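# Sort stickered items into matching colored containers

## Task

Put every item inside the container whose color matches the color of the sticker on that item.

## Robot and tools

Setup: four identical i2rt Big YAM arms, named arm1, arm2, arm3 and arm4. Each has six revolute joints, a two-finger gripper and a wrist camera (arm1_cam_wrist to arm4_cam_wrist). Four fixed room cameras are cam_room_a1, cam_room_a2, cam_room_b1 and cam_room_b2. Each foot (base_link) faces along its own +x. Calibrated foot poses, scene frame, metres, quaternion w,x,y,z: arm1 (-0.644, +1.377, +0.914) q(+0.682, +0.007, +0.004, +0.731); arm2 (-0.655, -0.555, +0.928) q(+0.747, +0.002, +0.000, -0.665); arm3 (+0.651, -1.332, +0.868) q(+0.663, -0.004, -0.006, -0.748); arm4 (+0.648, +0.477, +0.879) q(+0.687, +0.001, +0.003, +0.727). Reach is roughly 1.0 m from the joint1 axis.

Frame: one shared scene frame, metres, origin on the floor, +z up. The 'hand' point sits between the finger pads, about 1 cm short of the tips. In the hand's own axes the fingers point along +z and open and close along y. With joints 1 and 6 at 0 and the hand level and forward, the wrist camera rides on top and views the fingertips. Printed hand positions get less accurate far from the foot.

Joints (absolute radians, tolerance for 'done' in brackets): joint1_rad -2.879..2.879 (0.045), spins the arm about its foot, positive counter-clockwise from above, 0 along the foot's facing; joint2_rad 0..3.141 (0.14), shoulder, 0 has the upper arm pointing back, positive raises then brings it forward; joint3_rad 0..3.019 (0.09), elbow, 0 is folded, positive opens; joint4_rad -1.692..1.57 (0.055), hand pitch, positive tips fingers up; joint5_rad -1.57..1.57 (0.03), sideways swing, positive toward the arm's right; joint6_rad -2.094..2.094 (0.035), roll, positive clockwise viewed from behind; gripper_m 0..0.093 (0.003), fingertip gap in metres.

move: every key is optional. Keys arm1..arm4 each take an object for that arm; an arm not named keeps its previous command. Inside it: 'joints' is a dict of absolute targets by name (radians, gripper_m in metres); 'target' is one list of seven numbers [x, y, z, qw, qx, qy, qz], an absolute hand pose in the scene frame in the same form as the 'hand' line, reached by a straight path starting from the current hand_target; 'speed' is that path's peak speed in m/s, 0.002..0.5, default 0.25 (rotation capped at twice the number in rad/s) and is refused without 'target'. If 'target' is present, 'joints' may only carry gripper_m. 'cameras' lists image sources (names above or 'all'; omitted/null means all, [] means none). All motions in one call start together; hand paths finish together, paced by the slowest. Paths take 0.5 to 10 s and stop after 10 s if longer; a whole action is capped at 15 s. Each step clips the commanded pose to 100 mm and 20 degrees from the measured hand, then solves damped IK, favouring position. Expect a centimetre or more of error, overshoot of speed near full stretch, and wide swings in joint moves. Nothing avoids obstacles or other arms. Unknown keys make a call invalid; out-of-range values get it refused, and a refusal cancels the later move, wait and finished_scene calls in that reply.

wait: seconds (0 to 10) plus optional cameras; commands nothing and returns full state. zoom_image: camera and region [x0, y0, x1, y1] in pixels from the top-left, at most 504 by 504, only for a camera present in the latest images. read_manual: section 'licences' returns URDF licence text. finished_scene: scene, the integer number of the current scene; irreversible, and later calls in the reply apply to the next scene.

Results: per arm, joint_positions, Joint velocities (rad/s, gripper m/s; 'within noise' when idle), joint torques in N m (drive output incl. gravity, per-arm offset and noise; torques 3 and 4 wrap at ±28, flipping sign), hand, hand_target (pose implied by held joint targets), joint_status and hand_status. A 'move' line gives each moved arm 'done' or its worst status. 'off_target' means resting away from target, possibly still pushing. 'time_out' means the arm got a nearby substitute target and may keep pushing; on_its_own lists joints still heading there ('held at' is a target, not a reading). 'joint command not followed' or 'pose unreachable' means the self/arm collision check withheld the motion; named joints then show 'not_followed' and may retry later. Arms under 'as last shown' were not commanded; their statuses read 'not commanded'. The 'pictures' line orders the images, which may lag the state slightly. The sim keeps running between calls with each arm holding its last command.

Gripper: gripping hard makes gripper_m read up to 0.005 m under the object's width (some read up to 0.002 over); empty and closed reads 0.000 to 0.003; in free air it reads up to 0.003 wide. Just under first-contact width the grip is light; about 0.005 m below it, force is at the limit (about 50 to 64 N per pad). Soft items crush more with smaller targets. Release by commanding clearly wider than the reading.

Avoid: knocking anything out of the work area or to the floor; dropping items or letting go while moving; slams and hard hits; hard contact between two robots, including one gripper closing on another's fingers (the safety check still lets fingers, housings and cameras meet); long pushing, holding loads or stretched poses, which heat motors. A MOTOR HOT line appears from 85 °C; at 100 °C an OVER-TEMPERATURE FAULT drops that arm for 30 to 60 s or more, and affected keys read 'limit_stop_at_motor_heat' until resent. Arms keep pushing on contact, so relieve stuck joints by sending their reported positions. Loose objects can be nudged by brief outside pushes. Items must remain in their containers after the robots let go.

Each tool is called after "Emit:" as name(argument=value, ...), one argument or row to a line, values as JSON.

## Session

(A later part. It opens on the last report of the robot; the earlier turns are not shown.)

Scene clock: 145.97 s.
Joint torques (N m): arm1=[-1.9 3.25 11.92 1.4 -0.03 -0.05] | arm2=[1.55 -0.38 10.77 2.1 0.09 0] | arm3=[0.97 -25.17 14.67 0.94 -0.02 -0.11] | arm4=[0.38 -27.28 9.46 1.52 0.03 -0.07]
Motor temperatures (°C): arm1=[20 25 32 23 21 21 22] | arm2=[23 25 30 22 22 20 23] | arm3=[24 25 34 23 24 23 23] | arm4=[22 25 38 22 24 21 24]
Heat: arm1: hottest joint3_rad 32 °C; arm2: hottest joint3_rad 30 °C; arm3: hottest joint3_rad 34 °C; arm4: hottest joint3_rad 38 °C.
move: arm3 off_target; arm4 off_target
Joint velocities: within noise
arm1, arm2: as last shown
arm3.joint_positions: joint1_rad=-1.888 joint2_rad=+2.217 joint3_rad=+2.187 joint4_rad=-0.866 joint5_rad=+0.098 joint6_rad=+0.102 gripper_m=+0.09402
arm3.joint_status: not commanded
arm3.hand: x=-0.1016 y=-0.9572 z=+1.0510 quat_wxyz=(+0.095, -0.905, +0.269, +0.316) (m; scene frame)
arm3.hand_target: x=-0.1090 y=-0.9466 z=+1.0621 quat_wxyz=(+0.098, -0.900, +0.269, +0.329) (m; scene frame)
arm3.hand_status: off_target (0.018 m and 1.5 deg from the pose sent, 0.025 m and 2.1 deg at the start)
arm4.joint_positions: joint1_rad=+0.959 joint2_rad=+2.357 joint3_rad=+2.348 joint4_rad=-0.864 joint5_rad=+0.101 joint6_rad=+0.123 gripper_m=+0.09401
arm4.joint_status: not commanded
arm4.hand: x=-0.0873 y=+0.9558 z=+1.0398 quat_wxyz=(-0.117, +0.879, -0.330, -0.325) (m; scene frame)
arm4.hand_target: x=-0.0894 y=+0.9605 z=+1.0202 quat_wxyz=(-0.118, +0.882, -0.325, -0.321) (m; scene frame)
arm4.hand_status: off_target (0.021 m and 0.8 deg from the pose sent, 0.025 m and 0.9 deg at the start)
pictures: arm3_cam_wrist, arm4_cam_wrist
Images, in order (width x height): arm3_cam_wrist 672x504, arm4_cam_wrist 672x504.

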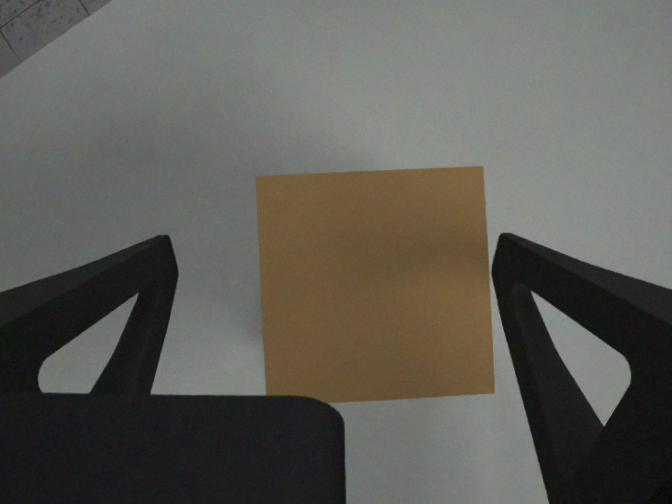

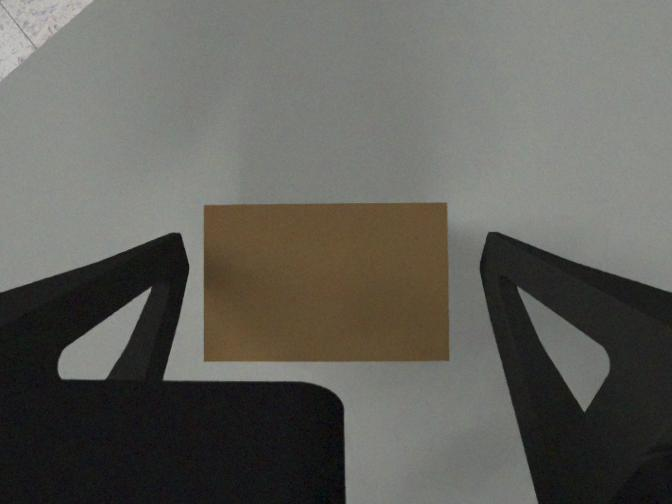

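Emit:
move(
  arm4={"target":[-0.09,0.958,1.0,0.118,-0.882,0.325,0.321],"speed":0.15},
  arm3={"joints":{"gripper_m":0.03}},
  cameras=["arm3_cam_wrist","arm4_cam_wrist"],
)

Scene clock: 150.20 s.
Joint torques (N m): arm1=[-2.73 3.25 12 1.61 -0.05 -0.02] | arm2=[1.49 -0.32 10.76 2.1 0.1 0] | arm3=[1.03 -25.17 14.68 0.94 0.01 -0.11] | arm4=[1.03 -27.22 9.55 1.72 0.09 -0.05]
Motor temperatures (°C): arm1=[20 25 32 23 21 21 22] | arm2=[23 25 30 22 22 20 23] | arm3=[24 25 34 23 24 23 23] | arm4=[22 25 37 22 24 21 24]
Heat: arm1: hottest joint3_rad 32 °C; arm2: hottest joint3_rad 30 °C; arm3: hottest joint3_rad 34 °C; arm4: hottest joint3_rad 37 °C.
move: arm3 off_target; arm4 off_target
Joint velocities: within noise
arm1, arm2: as last shown
arm3.joint_positions: joint1_rad=-1.888 joint2_rad=+2.217 joint3_rad=+2.187 joint4_rad=-0.866 joint5_rad=+0.097 joint6_rad=+0.102 gripper_m=+0.05289
arm3.joint_status: gripper_m off_target (ended at +0.05292, target +0.03000)
arm3.hand: x=-0.1017 y=-0.9574 z=+1.0510 quat_wxyz=(+0.094, -0.905, +0.269, +0.316) (m; scene frame)
arm3.hand_target: x=-0.1090 y=-0.9466 z=+1.0620 quat_wxyz=(+0.098, -0.900, +0.269, +0.329) (m; scene frame)
arm3.hand_status: not commanded
arm4.joint_positions: joint1_rad=+0.959 joint2_rad=+2.357 joint3_rad=+2.293 joint4_rad=-0.810 joint5_rad=+0.101 joint6_rad=+0.123 gripper_m=+0.09401
arm4.joint_status: not commanded
arm4.hand: x=-0.0864 y=+0.9552 z=+1.0184 quat_wxyz=(-0.117, +0.879, -0.329, -0.324) (m; scene frame)
arm4.hand_target: x=-0.0895 y=+0.9576 z=+1.0002 quat_wxyz=(-0.118, +0.882, -0.325, -0.321) (m; scene frame)
arm4.hand_status: off_target (0.019 m and 0.7 deg from the pose sent, 0.040 m and 0.8 deg at the start)
pictures: arm3_cam_wrist, arm4_cam_wrist
Images, in order (width x height): arm3_cam_wrist 672x504, arm4_cam_wrist 672x504.

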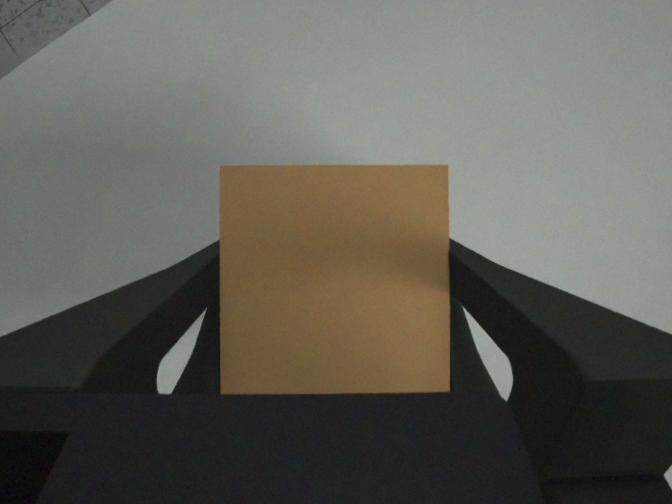

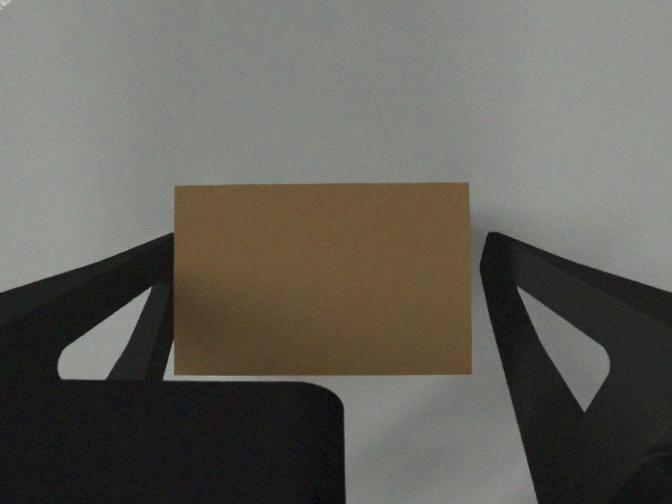

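Emit:
move(
  arm4={"joints":{"gripper_m":0.042}},
  cameras=["arm4_cam_wrist"],
)

Emit:
move(
  arm3={"target":[-0.075,-0.97,1.14,0.098,-0.9006,0.269,0.328],"speed":0.25},
  arm4={"target":[-0.07,0.93,1.12,0.118,-0.882,0.325,0.321],"speed":0.25},
  cameras=["arm3_cam_wrist","arm4_cam_wrist"],
)

Emit:
move(
  arm3={"target":[0.25,-1.15,1.22,0.098,-0.9006,0.269,0.328],"speed":0.35},
  arm4={"target":[0.25,0.72,1.22,0.118,-0.882,0.325,0.321],"speed":0.35},
  cameras=["arm3_cam_wrist","arm4_cam_wrist"],
)

Emit:
move(
  arm3={"joints":{"joint2_rad":0.4,"joint3_rad":0.6,"joint4_rad":-0.7,"joint5_rad":0,"joint6_rad":0}},
  arm4={"joints":{"joint2_rad":0.4,"joint3_rad":0.6,"joint4_rad":-0.7,"joint5_rad":0,"joint6_rad":0}},
  cameras=[],
)

Emit:
move(
  arm3={"joints":{"joint1_rad":1.045}},
  arm4={"joints":{"joint1_rad":-1.196}},
  cameras=[],
)

Emit:
move(
  arm3={"target":[1.04,-1.62,1.05,0.3243,0.2983,0.8914,-0.1085],"speed":0.35},
  arm4={"target":[1.06,0.665,1.0,0.334,-0.2034,0.9177,0.074],"speed":0.35},
  cameras=["arm3_cam_wrist","arm4_cam_wrist"],
)

Scene clock: 179.60 s.
Joint torques (N m): arm1=[-2.14 2.67 12.07 1.58 -0.01 -0.01] | arm2=[1.38 -0.32 10.74 2.07 0.1 0] | arm3=[1.08 -25.23 14.68 0.95 0.04 -0.11] | arm4=[0.97 -27.11 9.63 1.65 0.07 -0.05]
Motor temperatures (°C): arm1=[20 24 32 23 21 21 21] | arm2=[23 25 30 22 22 20 23] | arm3=[24 26 36 23 24 23 24] | arm4=[22 26 35 22 24 21 24]
Heat: arm1: hottest joint3_rad 32 °C; arm2: hottest joint3_rad 30 °C; arm3: hottest joint3_rad 36 °C; arm4: hottest joint3_rad 35 °C.
move: arm4 off_target
Joint velocities: within noise
arm1, arm2, arm3: as last shown
arm4.joint_positions: joint1_rad=+0.959 joint2_rad=+2.357 joint3_rad=+2.293 joint4_rad=-0.810 joint5_rad=+0.101 joint6_rad=+0.122 gripper_m=+0.06944
arm4.joint_status: gripper_m off_target (ended at +0.06946, target +0.04200)
arm4.hand: x=-0.0865 y=+0.9552 z=+1.0185 quat_wxyz=(-0.117, +0.879, -0.329, -0.324) (m; scene frame)
arm4.hand_target: x=-0.0894 y=+0.9576 z=+1.0001 quat_wxyz=(-0.118, +0.882, -0.325, -0.321) (m; scene frame)
arm4.hand_status: not commanded
pictures: arm4_cam_wrist
Images, in order (width x height): arm4_cam_wrist 672x504.

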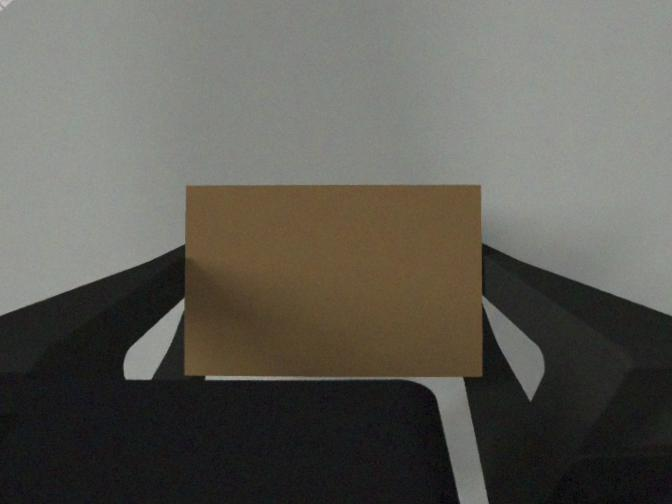

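Scene clock: 180.97 s.
Joint torques (N m): arm1=[-2.32 2.55 11.81 1.77 -0.01 -0.08] | arm2=[1.44 -0.26 10.78 2.13 0.1 -0.01] | arm3=[1.85 -25.58 11.58 1.06 0.19 -0.03] | arm4=[1.14 -28.75 12.85 0.72 0.23 0.08]
Motor temperatures (°C): arm1=[20 24 32 23 21 21 21] | arm2=[23 25 30 22 22 20 23] | arm3=[24 26 35 23 24 23 24] | arm4=[22 26 35 22 24 21 25]
Heat: arm1: hottest joint3_rad 32 °C; arm2: hottest joint3_rad 30 °C; arm3: hottest joint3_rad 35 °C; arm4: hottest joint3_rad 35 °C.
move: arm3 done; arm4 off_target
Joint velocities: within noise
arm1, arm2: as last shown
arm3.joint_positions: joint1_rad=-1.888 joint2_rad=+2.096 joint3_rad=+2.187 joint4_rad=-0.975 joint5_rad=+0.099 joint6_rad=+0.102 gripper_m=+0.05289
arm3.joint_status: not commanded
arm3.hand: x=-0.0719 y=-0.9698 z=+1.1310 quat_wxyz=(+0.096, -0.903, +0.269, +0.321) (m; scene frame)
arm3.hand_target: x=-0.0749 y=-0.9702 z=+1.1400 quat_wxyz=(+0.098, -0.900, +0.269, +0.328) (m; scene frame)
arm3.hand_status: done (0.010 m and 0.8 deg from the pose sent, 0.094 m and 1.5 deg at the start)
arm4.joint_positions: joint1_rad=+0.970 joint2_rad=+2.254 joint3_rad=+2.318 joint4_rad=-0.989 joint5_rad=+0.108 joint6_rad=+0.122 gripper_m=+0.06944
arm4.joint_status: not commanded
arm4.hand: x=-0.0619 y=+0.9301 z=+1.0910 quat_wxyz=(-0.114, +0.889, -0.326, -0.301) (m; scene frame)
arm4.hand_target: x=-0.0688 y=+0.9294 z=+1.1200 quat_wxyz=(-0.118, +0.882, -0.325, -0.321) (m; scene frame)
arm4.hand_status: off_target (0.030 m and 2.5 deg from the pose sent, 0.106 m and 0.7 deg at the start)
pictures: arm3_cam_wrist, arm4_cam_wrist
Images, in order (width x height): arm3_cam_wrist 672x504, arm4_cam_wrist 672x504.

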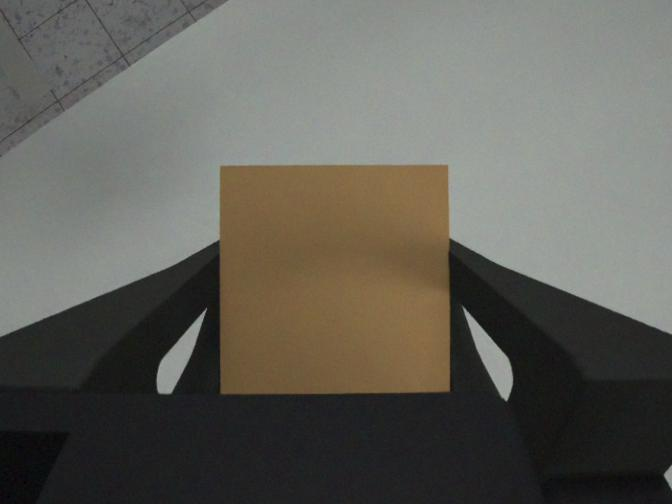

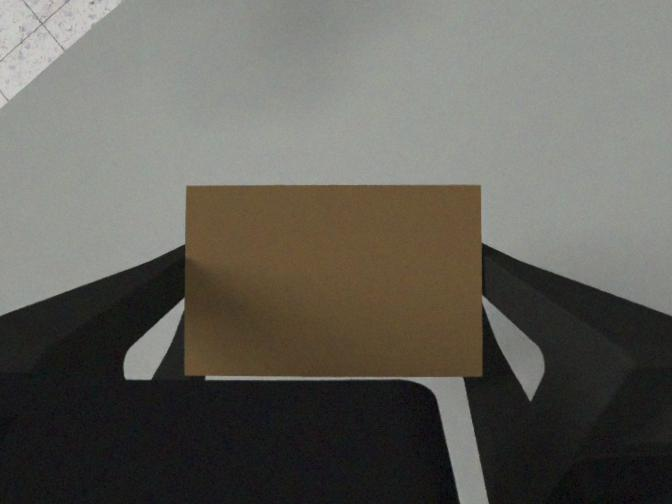

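Scene clock: 182.97 s.
Joint torques (N m): arm1=[-3.43 3.31 12.01 1.52 -0.04 -0.02] | arm2=[1.55 -0.38 10.76 2.1 0.09 0] | arm3=[2.32 -7.59 9.55 1.11 0.21 0.02] | arm4=[1.67 -7.82 9.61 0.73 0.28 0.14]
Motor temperatures (°C): arm1=[20 24 32 23 21 21 21] | arm2=[23 25 30 22 22 20 23] | arm3=[24 26 35 23 24 23 24] | arm4=[22 26 35 22 24 21 25]
Heat: arm1: hottest joint3_rad 32 °C; arm2: hottest joint3_rad 30 °C; arm3: hottest joint3_rad 35 °C; arm4: hottest joint3_rad 35 °C.
move: arm3 done; arm4 done
Joint velocities: within noise
arm1, arm2: as last shown
arm3.joint_positions: joint1_rad=-1.817 joint2_rad=+1.069 joint3_rad=+1.203 joint4_rad=-0.996 joint5_rad=+0.152 joint6_rad=+0.159 gripper_m=+0.05289
arm3.joint_status: not commanded
arm3.hand: x=+0.2526 y=-1.1451 z=+1.2255 quat_wxyz=(+0.101, -0.897, +0.271, +0.334) (m; scene frame)
arm3.hand_target: x=+0.2501 y=-1.1500 z=+1.2199 quat_wxyz=(+0.098, -0.900, +0.269, +0.328) (m; scene frame)
arm3.hand_status: done (0.008 m and 0.9 deg from the pose sent, 0.380 m and 0.8 deg at the start)
arm4.joint_positions: joint1_rad=+1.017 joint2_rad=+1.139 joint3_rad=+1.215 joint4_rad=-0.941 joint5_rad=+0.138 joint6_rad=+0.149 gripper_m=+0.06944
arm4.joint_status: not commanded
arm4.hand: x=+0.2529 y=+0.7215 z=+1.2259 quat_wxyz=(-0.121, +0.880, -0.321, -0.330) (m; scene frame)
arm4.hand_target: x=+0.2501 y=+0.7199 z=+1.2201 quat_wxyz=(-0.118, +0.882, -0.325, -0.321) (m; scene frame)
arm4.hand_status: done (0.007 m and 1.2 deg from the pose sent, 0.398 m and 2.5 deg at the start)
pictures: arm3_cam_wrist, arm4_cam_wrist
Images, in order (width x height): arm3_cam_wrist 672x504, arm4_cam_wrist 672x504.

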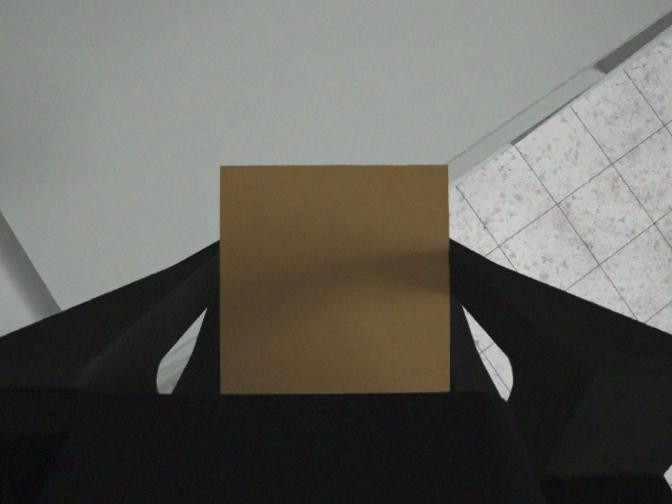

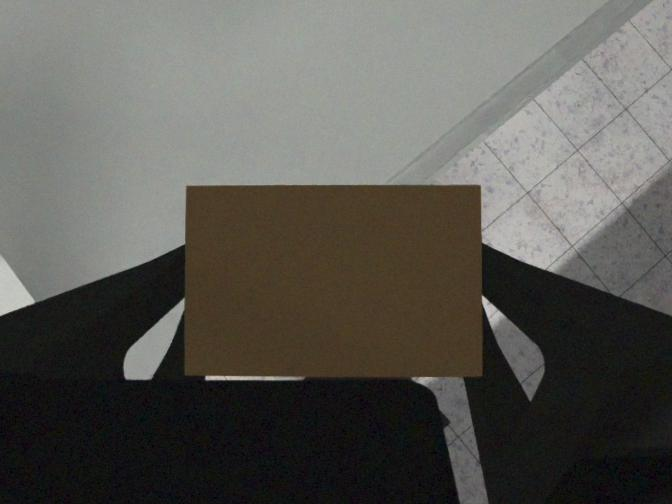

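Scene clock: 184.33 s.
Joint torques (N m): arm1=[-2.37 3.02 11.86 1.51 0 -0.02] | arm2=[1.55 -0.38 10.77 2.11 0.09 0] | arm3=[2.08 0.09 10.29 2.65 -0.09 -0.13] | arm4=[1.67 0.38 10.17 2.17 -0.04 -0.09]
Motor temperatures (°C): arm1=[20 24 32 23 21 21 21] | arm2=[23 25 30 22 22 20 23] | arm3=[24 26 35 23 24 23 24] | arm4=[22 26 35 22 24 21 25]
Heat: arm1: hottest joint3_rad 32 °C; arm2: hottest joint3_rad 30 °C; arm3: hottest joint3_rad 35 °C; arm4: hottest joint3_rad 35 °C.
move: arm3 done; arm4 done
Joint velocities: within noise
arm1.joint_positions: joint1_rad=-2.310 joint2_rad=+0.400 joint3_rad=+0.600 joint4_rad=-0.696 joint5_rad=+0.012 joint6_rad=+0.033 gripper_m=+0.09196
arm1.joint_status: not commanded
arm1.hand: x=-0.4133 y=+1.1942 z=+1.2096 quat_wxyz=(-0.478, -0.298, -0.809, +0.167) (m; scene frame)
arm1.hand_target: x=-0.4154 y=+1.1926 z=+1.2084 quat_wxyz=(-0.475, -0.299, -0.810, +0.170) (m; scene frame)
arm1.hand_status: not commanded
arm2.joint_positions: joint1_rad=+0.875 joint2_rad=+0.402 joint3_rad=+0.615 joint4_rad=-0.691 joint5_rad=+0.008 joint6_rad=+0.013 gripper_m=+0.07994
arm2.joint_status: not commanded
arm2.hand: x=-0.4125 y=-0.7174 z=+1.2369 quat_wxyz=(-0.498, -0.252, -0.816, +0.147) (m; scene frame)
arm2.hand_target: x=-0.4129 y=-0.7143 z=+1.2267 quat_wxyz=(-0.489, -0.247, -0.824, +0.144) (m; scene frame)
arm2.hand_status: not commanded
arm3.joint_positions: joint1_rad=-1.816 joint2_rad=+0.408 joint3_rad=+0.598 joint4_rad=-0.721 joint5_rad=+0.002 joint6_rad=+0.007 gripper_m=+0.05289
arm3.joint_status: all done
arm3.hand: x=+0.3818 y=-1.2236 z=+1.1563 quat_wxyz=(+0.084, -0.854, +0.165, +0.487) (m; scene frame)
arm3.hand_target: x=+0.3791 y=-1.2267 z=+1.1645 quat_wxyz=(+0.084, -0.847, +0.155, +0.501) (m; scene frame)
arm3.hand_status: not commanded
arm4.joint_positions: joint1_rad=+1.017 joint2_rad=+0.409 joint3_rad=+0.592 joint4_rad=-0.722 joint5_rad=+0.003 joint6_rad=+0.014 gripper_m=+0.06944
arm4.joint_status: all done
arm4.hand: x=+0.3966 y=+0.6166 z=+1.1664 quat_wxyz=(-0.117, +0.840, -0.222, -0.480) (m; scene frame)
arm4.hand_target: x=+0.3940 y=+0.6153 z=+1.1783 quat_wxyz=(-0.122, +0.833, -0.210, -0.497) (m; scene frame)
arm4.hand_status: not commanded
pictures: none
No camera images: "cameras" was empty.

Scene clock: 186.63 s.
Joint torques (N m): arm1=[-1.85 2.55 11.89 1.52 -0.06 -0.02] | arm2=[1.44 -0.32 10.76 2.1 0.09 -0.01] | arm3=[2.02 0.38 10.28 2.51 0.1 -0.11] | arm4=[0.32 0.09 10.14 2.06 0.03 -0.07]
Motor temperatures (°C): arm1=[20 24 32 23 21 21 21] | arm2=[23 25 30 22 22 20 23] | arm3=[24 26 35 23 24 23 24] | arm4=[22 26 35 22 24 21 25]
Heat: arm1: hottest joint3_rad 32 °C; arm2: hottest joint3_rad 30 °C; arm3: hottest joint3_rad 35 °C; arm4: hottest joint3_rad 35 °C.
move: arm3 done; arm4 done
Joint velocities: within noise
arm1, arm2: as last shown
arm3.joint_positions: joint1_rad=+1.035 joint2_rad=+0.408 joint3_rad=+0.598 joint4_rad=-0.718 joint5_rad=-0.002 joint6_rad=+0.006 gripper_m=+0.05290
arm3.joint_status: all done
arm3.hand: x=+0.8791 y=-1.5040 z=+1.1614 quat_wxyz=(-0.474, -0.279, -0.819, +0.164) (m; scene frame)
arm3.hand_target: x=+0.8815 y=-1.5024 z=+1.1688 quat_wxyz=(-0.486, -0.270, -0.814, +0.168) (m; scene frame)
arm3.hand_status: not commanded
arm4.joint_positions: joint1_rad=-1.194 joint2_rad=+0.409 joint3_rad=+0.592 joint4_rad=-0.720 joint5_rad=+0.002 joint6_rad=+0.012 gripper_m=+0.06945
arm4.joint_status: all done
arm4.hand: x=+0.9111 y=+0.5987 z=+1.1644 quat_wxyz=(-0.480, +0.182, -0.852, -0.107) (m; scene frame)
arm4.hand_target: x=+0.9126 y=+0.5991 z=+1.1759 quat_wxyz=(-0.496, +0.185, -0.842, -0.108) (m; scene frame)
arm4.hand_status: not commanded
pictures: none
No camera images: "cameras" was empty.

Scene clock: 188.07 s.
Joint torques (N m): arm1=[-2.84 2.96 12 1.61 -0.02 -0.04] | arm2=[1.55 -0.38 10.76 2.13 0.1 0] | arm3=[2.08 -11.16 12.97 1.7 -0.06 -0.02] | arm4=[0.62 -9.35 10.99 1.5 -0.03 -0.08]
Motor temperatures (°C): arm1=[20 24 32 23 21 21 21] | arm2=[23 25 30 22 22 20 23] | arm3=[24 26 35 23 24 23 24] | arm4=[22 26 35 22 24 21 25]
Heat: arm1: hottest joint3_rad 32 °C; arm2: hottest joint3_rad 30 °C; arm3: hottest joint3_rad 35 °C; arm4: hottest joint3_rad 35 °C.
move: arm3 off_target; arm4 off_target
Joint velocities: within noise
arm1, arm2: as last shown
arm3.joint_positions: joint1_rad=+1.036 joint2_rad=+1.278 joint3_rad=+0.834 joint4_rad=-0.507 joint5_rad=-0.004 joint6_rad=+0.006 gripper_m=+0.05290
arm3.joint_status: not commanded
arm3.hand: x=+1.0196 y=-1.6131 z=+1.0203 quat_wxyz=(-0.292, -0.307, -0.900, +0.102) (m; scene frame)
arm3.hand_target: x=+1.0386 y=-1.6190 z=+1.0505 quat_wxyz=(-0.324, -0.298, -0.891, +0.108) (m; scene frame)
arm3.hand_status: off_target (0.037 m and 4.0 deg from the pose sent, 0.227 m and 20.3 deg at the start)
arm4.joint_positions: joint1_rad=-1.195 joint2_rad=+1.250 joint3_rad=+0.650 joint4_rad=-0.336 joint5_rad=-0.004 joint6_rad=+0.005 gripper_m=+0.06945
arm4.joint_status: not commanded
arm4.hand: x=+1.0367 y=+0.6570 z=+0.9740 quat_wxyz=(-0.301, +0.202, -0.929, -0.068) (m; scene frame)
arm4.hand_target: x=+1.0584 y=+0.6642 z=+1.0008 quat_wxyz=(-0.334, +0.203, -0.917, -0.074) (m; scene frame)
arm4.hand_status: off_target (0.036 m and 4.0 deg from the pose sent, 0.232 m and 18.9 deg at the start)
pictures: arm3_cam_wrist, arm4_cam_wrist
Images, in order (width x height): arm3_cam_wrist 672x504, arm4_cam_wrist 672x504.

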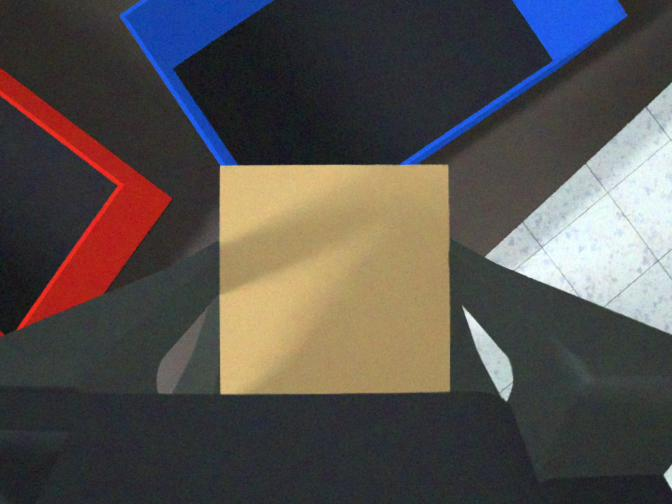

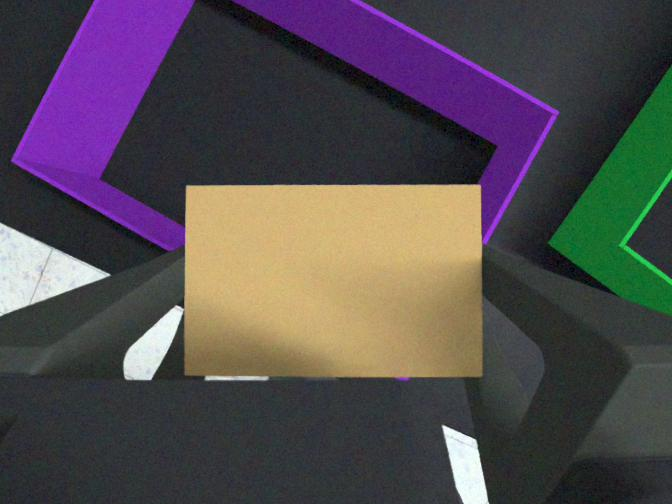

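Emit:
move(
  arm3={"target":[1.155,-1.752,0.87,0.3243,0.2983,0.8914,-0.1085],"speed":0.3},
  arm4={"target":[1.103,0.710,0.86,0.334,-0.2034,0.9177,0.074],"speed":0.3},
  cameras=["arm3_cam_wrist","arm4_cam_wrist"],
)

Scene clock: 201.37 s.
Joint torques (N m): arm1=[-2.73 2.9 11.92 1.63 -0.03 -0.09] | arm2=[1.55 -0.32 10.73 2.09 0.1 0] | arm3=[0.26 -19.96 10.41 1.91 -0.08 -0.12] | arm4=[1.32 -13.16 7.68 1.66 0.24 0.16]
Motor temperatures (°C): arm1=[20 24 33 23 21 21 21] | arm2=[23 25 30 22 22 20 23] | arm3=[24 26 34 23 24 23 24] | arm4=[22 26 35 22 24 21 25]
Heat: arm1: hottest joint3_rad 33 °C; arm2: hottest joint3_rad 30 °C; arm3: hottest joint3_rad 34 °C; arm4: hottest joint3_rad 35 °C.
move: arm3 off_target; arm4 off_target
Joint velocities: within noise
arm1, arm2: as last shown
arm3.joint_positions: joint1_rad=+0.998 joint2_rad=+1.963 joint3_rad=+1.135 joint4_rad=-0.119 joint5_rad=-0.043 joint6_rad=-0.033 gripper_m=+0.05290
arm3.joint_status: not commanded
arm3.hand: x=+1.1406 y=-1.7301 z=+0.8469 quat_wxyz=(-0.297, -0.300, -0.901, +0.096) (m; scene frame)
arm3.hand_target: x=+1.1537 y=-1.7510 z=+0.8708 quat_wxyz=(-0.324, -0.298, -0.891, +0.109) (m; scene frame)
arm3.hand_status: off_target (0.035 m and 3.7 deg from the pose sent, 0.245 m and 4.0 deg at the start)
arm4.joint_positions: joint1_rad=-1.150 joint2_rad=+1.716 joint3_rad=+0.682 joint4_rad=+0.118 joint5_rad=+0.026 joint6_rad=+0.023 gripper_m=+0.06945
arm4.joint_status: not commanded
arm4.hand: x=+1.0844 y=+0.6974 z=+0.8484 quat_wxyz=(-0.312, +0.209, -0.924, -0.067) (m; scene frame)
arm4.hand_target: x=+1.1021 y=+0.7096 z=+0.8608 quat_wxyz=(-0.334, +0.203, -0.917, -0.074) (m; scene frame)
arm4.hand_status: off_target (0.025 m and 2.8 deg from the pose sent, 0.142 m and 4.0 deg at the start)
pictures: arm3_cam_wrist, arm4_cam_wrist
Images, in order (width x height): arm3_cam_wrist 672x504, arm4_cam_wrist 672x504.

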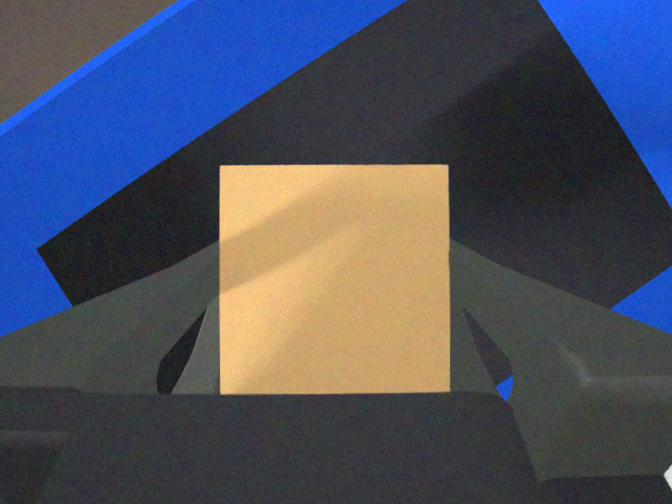

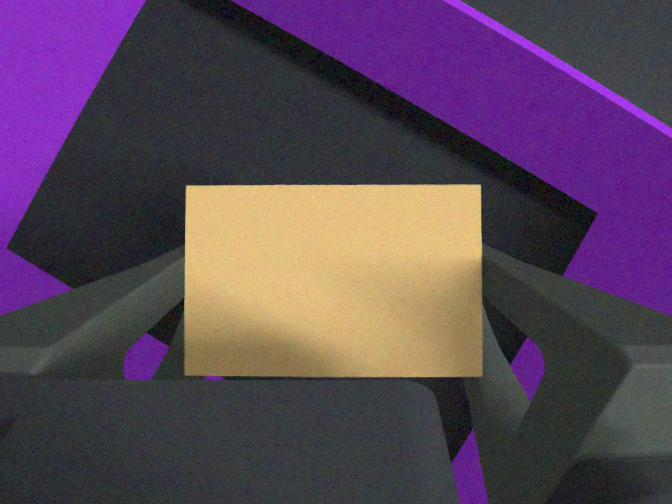

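Emit:
move(
  arm3={"target":[1.163,-1.768,0.8,0.3243,0.2983,0.8914,-0.1085],"speed":0.2},
  arm4={"target":[1.11,0.714,0.785,0.334,-0.2034,0.9177,0.074],"speed":0.2},
  cameras=["arm3_cam_wrist","arm4_cam_wrist"],
)

Emit:
move(
  arm3={"target":[1.163,-1.768,0.775,0.3243,0.2983,0.8914,-0.1085],"speed":0.08},
  arm4={"target":[1.11,0.714,0.76,0.334,-0.2034,0.9177,0.074],"speed":0.08},
  cameras=["arm3_cam_wrist","arm4_cam_wrist"],
)

Scene clock: 212.23 s.
Joint torques (N m): arm1=[-2.08 2.9 12.14 1.55 -0.03 -0.04] | arm2=[1.49 -0.38 10.76 2.1 0.09 0] | arm3=[0.15 -21.54 9.33 1.94 -0.09 -0.12] | arm4=[1.26 -15.68 5.39 1.61 0.22 0.18]
Motor temperatures (°C): arm1=[20 24 33 23 21 21 21] | arm2=[23 24 30 22 22 20 23] | arm3=[24 26 34 23 24 23 24] | arm4=[22 25 34 22 24 21 26]
Heat: arm1: hottest joint3_rad 33 °C; arm2: hottest joint3_rad 30 °C; arm3: hottest joint3_rad 34 °C; arm4: hottest joint3_rad 34 °C.
move: arm3 off_target; arm4 off_target
Joint velocities: within noise
arm1, arm2: as last shown
arm3.joint_positions: joint1_rad=+0.987 joint2_rad=+2.132 joint3_rad=+1.182 joint4_rad=+0.004 joint5_rad=-0.051 joint6_rad=-0.043 gripper_m=+0.05290
arm3.joint_status: not commanded
arm3.hand: x=+1.1490 y=-1.7453 z=+0.7786 quat_wxyz=(-0.297, -0.300, -0.901, +0.096) (m; scene frame)
arm3.hand_target: x=+1.1618 y=-1.7673 z=+0.8010 quat_wxyz=(-0.324, -0.298, -0.891, +0.109) (m; scene frame)
arm3.hand_status: off_target (0.034 m and 3.6 deg from the pose sent, 0.064 m and 3.7 deg at the start)
arm4.joint_positions: joint1_rad=-1.150 joint2_rad=+1.958 joint3_rad=+0.716 joint4_rad=+0.331 joint5_rad=+0.026 joint6_rad=+0.024 gripper_m=+0.06945
arm4.joint_status: not commanded
arm4.hand: x=+1.0953 y=+0.7029 z=+0.7758 quat_wxyz=(-0.314, +0.209, -0.924, -0.067) (m; scene frame)
arm4.hand_target: x=+1.1095 y=+0.7138 z=+0.7855 quat_wxyz=(-0.334, +0.203, -0.917, -0.074) (m; scene frame)
arm4.hand_status: off_target (0.021 m and 2.6 deg from the pose sent, 0.070 m and 2.9 deg at the start)
pictures: arm3_cam_wrist, arm4_cam_wrist
Images, in order (width x height): arm3_cam_wrist 672x504, arm4_cam_wrist 672x504.

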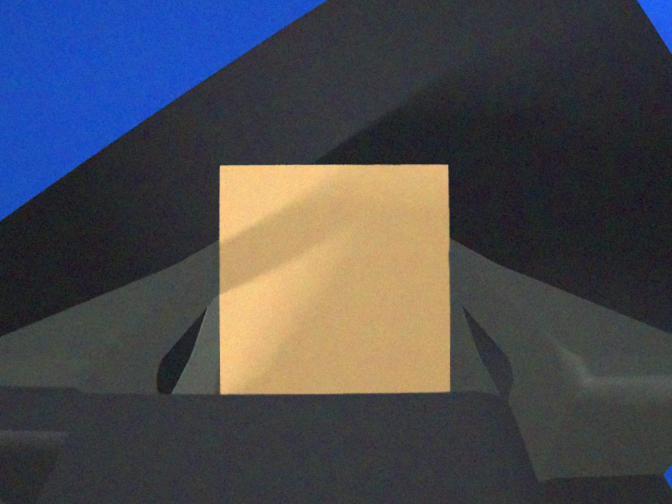

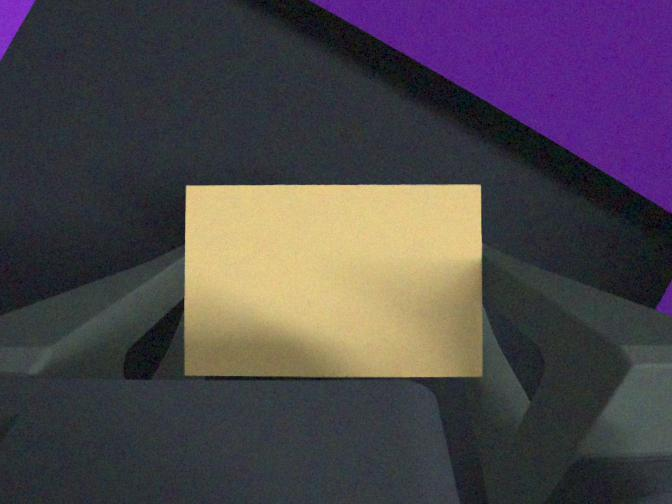

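Scene clock: 213.30 s.
Joint torques (N m): arm1=[-2.73 3.31 11.93 1.55 -0.03 -0.07] | arm2=[1.44 -0.32 10.78 2.11 0.1 0] | arm3=[0.26 -18.84 9.18 1.91 -0.08 -0.1] | arm4=[1.26 -14.56 5 1.76 0.23 0.18]
Motor temperatures (°C): arm1=[20 24 33 23 21 21 21] | arm2=[23 24 30 22 22 20 23] | arm3=[24 26 33 23 24 23 24] | arm4=[22 25 34 22 24 21 26]
Heat: arm1: hottest joint3_rad 33 °C; arm2: hottest joint3_rad 30 °C; arm3: hottest joint3_rad 33 °C; arm4: hottest joint3_rad 34 °C.
move: arm3 off_target; arm4 off_target
Joint velocities: within noise
arm1, arm2: as last shown
arm3.joint_positions: joint1_rad=+0.987 joint2_rad=+2.155 joint3_rad=+1.188 joint4_rad=+0.054 joint5_rad=-0.051 joint6_rad=-0.044 gripper_m=+0.05290
arm3.joint_status: not commanded
arm3.hand: x=+1.1550 y=-1.7504 z=+0.7737 quat_wxyz=(-0.312, -0.297, -0.897, +0.101) (m; scene frame)
arm3.hand_target: x=+1.1622 y=-1.7675 z=+0.7755 quat_wxyz=(-0.324, -0.298, -0.891, +0.109) (m; scene frame)
arm3.hand_status: off_target (0.019 m and 1.8 deg from the pose sent, 0.027 m and 3.6 deg at the start)
arm4.joint_positions: joint1_rad=-1.150 joint2_rad=+2.021 joint3_rad=+0.726 joint4_rad=+0.397 joint5_rad=+0.027 joint6_rad=+0.024 gripper_m=+0.06945
arm4.joint_status: not commanded
arm4.hand: x=+1.0983 y=+0.7043 z=+0.7581 quat_wxyz=(-0.320, +0.208, -0.922, -0.069) (m; scene frame)
arm4.hand_target: x=+1.1097 y=+0.7139 z=+0.7605 quat_wxyz=(-0.334, +0.203, -0.917, -0.074) (m; scene frame)
arm4.hand_status: off_target (0.015 m and 1.8 deg from the pose sent, 0.024 m and 2.6 deg at the start)
pictures: arm3_cam_wrist, arm4_cam_wrist
Images, in order (width x height): arm3_cam_wrist 672x504, arm4_cam_wrist 672x504.

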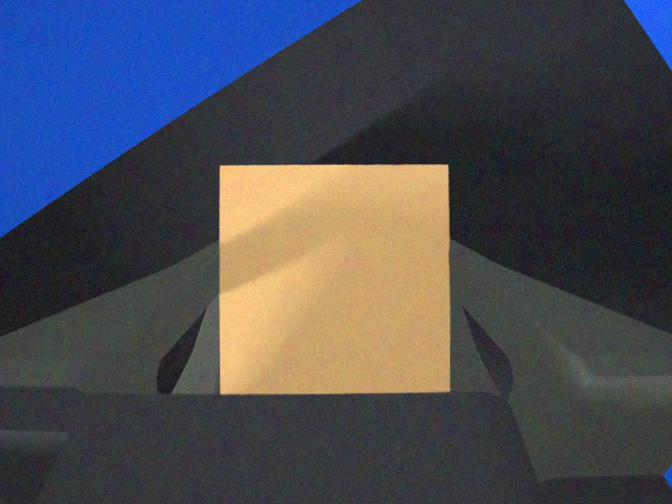

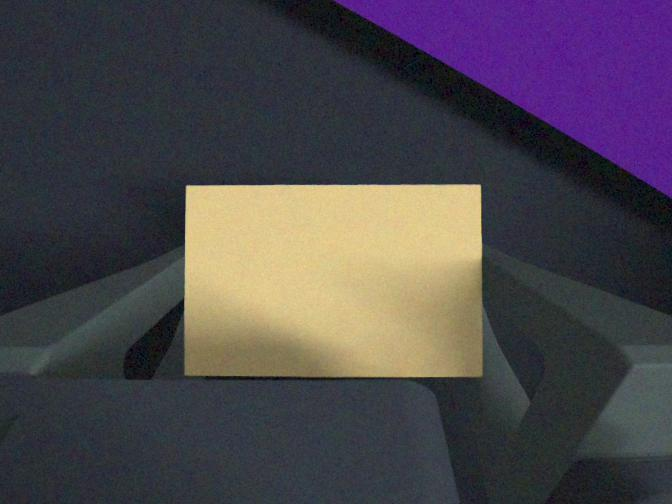

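Emit:
move(
  arm3={"target":[1.163,-1.768,0.764,0.3243,0.2983,0.8914,-0.1085],"speed":0.08},
  arm4={"target":[1.11,0.714,0.742,0.334,-0.2034,0.9177,0.074],"speed":0.08},
  cameras=[],
)

Emit:
move(
  arm4={"target":[1.11,0.714,0.732,0.334,-0.2034,0.9177,0.074],"speed":0.06},
  cameras=[],
)

Scene clock: 217.97 s.
Joint torques (N m): arm1=[-3.14 2.49 11.88 1.55 -0.03 -0.09] | arm2=[1.49 -0.26 10.77 2.07 0.1 0] | arm3=[0.21 -17.49 8.9 1.85 -0.07 -0.09] | arm4=[1.44 -15.15 4.44 1.7 0.24 0.11]
Motor temperatures (°C): arm1=[20 24 33 23 21 21 21] | arm2=[23 24 30 22 22 20 23] | arm3=[24 26 33 23 24 23 24] | arm4=[22 25 34 22 24 21 26]
Heat: arm1: hottest joint3_rad 33 °C; arm2: hottest joint3_rad 30 °C; arm3: hottest joint3_rad 33 °C; arm4: hottest joint3_rad 34 °C.
move: arm3 off_target; arm4 off_target
Joint velocities: within noise
arm1, arm2: as last shown
arm3.joint_positions: joint1_rad=+0.987 joint2_rad=+2.165 joint3_rad=+1.195 joint4_rad=+0.076 joint5_rad=-0.051 joint6_rad=-0.044 gripper_m=+0.05290
arm3.joint_status: not commanded
arm3.hand: x=+1.1593 y=-1.7541 z=+0.7737 quat_wxyz=(-0.320, -0.296, -0.894, +0.105) (m; scene frame)
arm3.hand_target: x=+1.1622 y=-1.7675 z=+0.7644 quat_wxyz=(-0.324, -0.298, -0.891, +0.109) (m; scene frame)
arm3.hand_status: off_target (0.017 m and 0.7 deg from the pose sent, 0.022 m and 1.8 deg at the start)
arm4.joint_positions: joint1_rad=-1.150 joint2_rad=+2.075 joint3_rad=+0.740 joint4_rad=+0.443 joint5_rad=+0.027 joint6_rad=+0.027 gripper_m=+0.06945
arm4.joint_status: not commanded
arm4.hand: x=+1.1005 y=+0.7055 z=+0.7426 quat_wxyz=(-0.323, +0.207, -0.921, -0.070) (m; scene frame)
arm4.hand_target: x=+1.1096 y=+0.7138 z=+0.7422 quat_wxyz=(-0.334, +0.203, -0.918, -0.074) (m; scene frame)
arm4.hand_status: off_target (0.013 m and 1.5 deg from the pose sent, 0.022 m and 1.8 deg at the start)
pictures: none
No camera images: "cameras" was empty.

Scene clock: 218.93 s.
Joint torques (N m): arm1=[-2.49 2.9 11.74 1.51 -0.03 -0.03] | arm2=[1.38 -0.38 10.77 2.1 0.1 0] | arm3=[0.15 -17.55 8.87 1.87 -0.08 -0.1] | arm4=[1.14 -14.1 4.27 1.65 0.23 0.15]
Motor temperatures (°C): arm1=[20 24 33 23 21 21 21] | arm2=[23 24 30 22 22 20 23] | arm3=[24 26 33 23 24 23 24] | arm4=[22 25 34 22 24 21 26]
Heat: arm1: hottest joint3_rad 33 °C; arm2: hottest joint3_rad 30 °C; arm3: hottest joint3_rad 33 °C; arm4: hottest joint3_rad 34 °C.
move: arm4 off_target
Joint velocities: within noise
arm1, arm2, arm3: as last shown
arm4.joint_positions: joint1_rad=-1.150 joint2_rad=+2.090 joint3_rad=+0.748 joint4_rad=+0.472 joint5_rad=+0.027 joint6_rad=+0.027 gripper_m=+0.06945
arm4.joint_status: not commanded
arm4.hand: x=+1.1059 y=+0.7083 z=+0.7415 quat_wxyz=(-0.333, +0.205, -0.918, -0.072) (m; scene frame)
arm4.hand_target: x=+1.1096 y=+0.7138 z=+0.7322 quat_wxyz=(-0.334, +0.203, -0.917, -0.074) (m; scene frame)
arm4.hand_status: off_target (0.012 m and 0.3 deg from the pose sent, 0.017 m and 1.5 deg at the start)
pictures: none
No camera images: "cameras" was empty.

Both in contact. Release.

Emit:
move(
  arm3={"joints":{"gripper_m":0.08}},
  arm4={"joints":{"gripper_m":0.088}},
  cameras=[],
)

Emit:
move(
  arm3={"target":[1.08,-1.69,0.93,0.3243,0.2983,0.8914,-0.1085],"speed":0.25},
  arm4={"target":[1.04,0.675,0.9,0.334,-0.2034,0.9177,0.074],"speed":0.25},
  cameras=["arm3_cam_wrist","arm4_cam_wrist"],
)

Scene clock: 223.60 s.
Joint torques (N m): arm1=[-2.55 2.84 11.85 1.63 -0.01 -0.08] | arm2=[1.61 -0.21 10.76 2.1 0.1 0] | arm3=[0.32 -19.66 8.62 1.81 -0.1 -0.1] | arm4=[1.2 -13.92 4.14 1.48 0.26 0.12]
Motor temperatures (°C): arm1=[20 24 33 23 21 21 21] | arm2=[23 24 30 22 22 20 23] | arm3=[24 26 33 23 24 23 24] | arm4=[22 25 33 22 24 21 26]
Heat: arm1: hottest joint3_rad 33 °C; arm2: hottest joint3_rad 30 °C; arm3: hottest joint3_rad 33 °C; arm4: hottest joint3_rad 33 °C.
move: arm3 done; arm4 done
Joint velocities: within noise
arm1.joint_positions: joint1_rad=-2.310 joint2_rad=+0.400 joint3_rad=+0.600 joint4_rad=-0.696 joint5_rad=+0.012 joint6_rad=+0.033 gripper_m=+0.09196
arm1.joint_status: not commanded
arm1.hand: x=-0.4133 y=+1.1942 z=+1.2096 quat_wxyz=(-0.478, -0.298, -0.809, +0.167) (m; scene frame)
arm1.hand_target: x=-0.4154 y=+1.1926 z=+1.2084 quat_wxyz=(-0.475, -0.299, -0.810, +0.170) (m; scene frame)
arm1.hand_status: not commanded
arm2.joint_positions: joint1_rad=+0.875 joint2_rad=+0.402 joint3_rad=+0.615 joint4_rad=-0.691 joint5_rad=+0.008 joint6_rad=+0.013 gripper_m=+0.07994
arm2.joint_status: not commanded
arm2.hand: x=-0.4125 y=-0.7174 z=+1.2369 quat_wxyz=(-0.498, -0.252, -0.816, +0.147) (m; scene frame)
arm2.hand_target: x=-0.4129 y=-0.7143 z=+1.2267 quat_wxyz=(-0.489, -0.247, -0.824, +0.144) (m; scene frame)
arm2.hand_status: not commanded
arm3.joint_positions: joint1_rad=+0.987 joint2_rad=+2.188 joint3_rad=+1.196 joint4_rad=+0.077 joint5_rad=-0.051 joint6_rad=-0.044 gripper_m=+0.07997
arm3.joint_status: all done
arm3.hand: x=+1.1557 y=-1.7512 z=+0.7596 quat_wxyz=(-0.311, -0.297, -0.897, +0.101) (m; scene frame)
arm3.hand_target: x=+1.1622 y=-1.7675 z=+0.7643 quat_wxyz=(-0.324, -0.298, -0.891, +0.109) (m; scene frame)
arm3.hand_status: not commanded
arm4.joint_positions: joint1_rad=-1.150 joint2_rad=+2.100 joint3_rad=+0.750 joint4_rad=+0.472 joint5_rad=+0.027 joint6_rad=+0.027 gripper_m=+0.08791
arm4.joint_status: all done
arm4.hand: x=+1.1045 y=+0.7074 z=+0.7374 quat_wxyz=(-0.329, +0.206, -0.919, -0.071) (m; scene frame)
arm4.hand_target: x=+1.1096 y=+0.7138 z=+0.7323 quat_wxyz=(-0.334, +0.203, -0.917, -0.074) (m; scene frame)
arm4.hand_status: not commanded
pictures: none
No camera images: "cameras" was empty.

Scene clock: 225.10 s.
Joint torques (N m): arm1=[-2.78 2.84 11.78 1.47 -0.07 -0.03] | arm2=[1.49 -0.26 10.74 2.14 0.09 -0.01] | arm3=[0.79 -14.39 7.21 0.99 0.07 -0.04] | arm4=[0.67 -9.7 5.93 0.73 0.07 0.11]
Motor temperatures (°C): arm1=[20 24 33 23 21 21 21] | arm2=[23 24 30 22 22 20 23] | arm3=[24 26 33 23 24 23 24] | arm4=[22 25 33 22 24 21 26]
Heat: arm1: hottest joint3_rad 33 °C; arm2: hottest joint3_rad 30 °C; arm3: hottest joint3_rad 33 °C; arm4: hottest joint3_rad 33 °C.
move: arm3 done; arm4 done
Joint velocities: within noise
arm1, arm2: as last shown
arm3.joint_positions: joint1_rad=+0.987 joint2_rad=+1.645 joint3_rad=+0.924 joint4_rad=-0.143 joint5_rad=-0.051 joint6_rad=-0.044 gripper_m=+0.07997
arm3.joint_status: not commanded
arm3.hand: x=+1.0860 y=-1.6896 z=+0.9370 quat_wxyz=(-0.333, -0.294, -0.889, +0.110) (m; scene frame)
arm3.hand_target: x=+1.0800 y=-1.6899 z=+0.9301 quat_wxyz=(-0.324, -0.298, -0.891, +0.108) (m; scene frame)
arm3.hand_status: done (0.009 m and 1.2 deg from the pose sent, 0.196 m and 1.8 deg at the start)
arm4.joint_positions: joint1_rad=-1.150 joint2_rad=+1.455 joint3_rad=+0.544 joint4_rad=+0.062 joint5_rad=+0.027 joint6_rad=+0.027 gripper_m=+0.08791
arm4.joint_status: not commanded
arm4.hand: x=+1.0432 y=+0.6759 z=+0.9049 quat_wxyz=(-0.343, +0.204, -0.914, -0.075) (m; scene frame)
arm4.hand_target: x=+1.0400 y=+0.6749 z=+0.9000 quat_wxyz=(-0.334, +0.203, -0.917, -0.074) (m; scene frame)
arm4.hand_status: done (0.006 m and 1.1 deg from the pose sent, 0.178 m and 0.7 deg at the start)
pictures: arm3_cam_wrist, arm4_cam_wrist
Images, in order (width x height): arm3_cam_wrist 672x504, arm4_cam_wrist 672x504.

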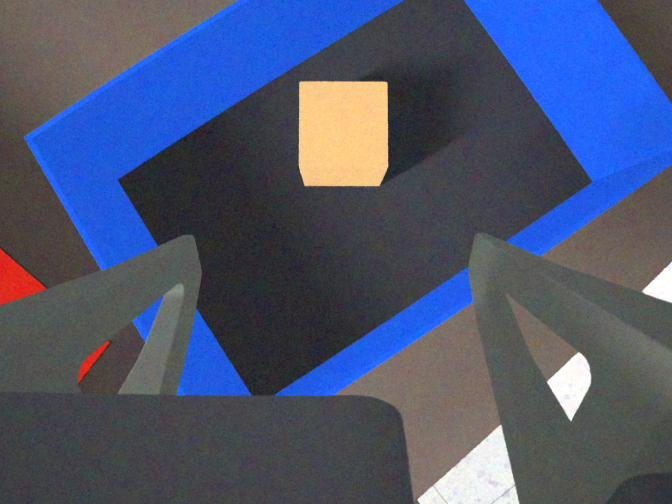

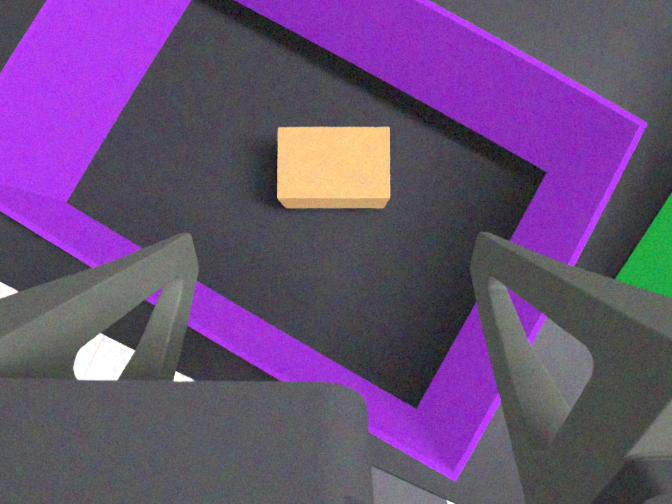

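Emit:
finished_scene(
  scene=3,
)

The scene is finished: the task was done.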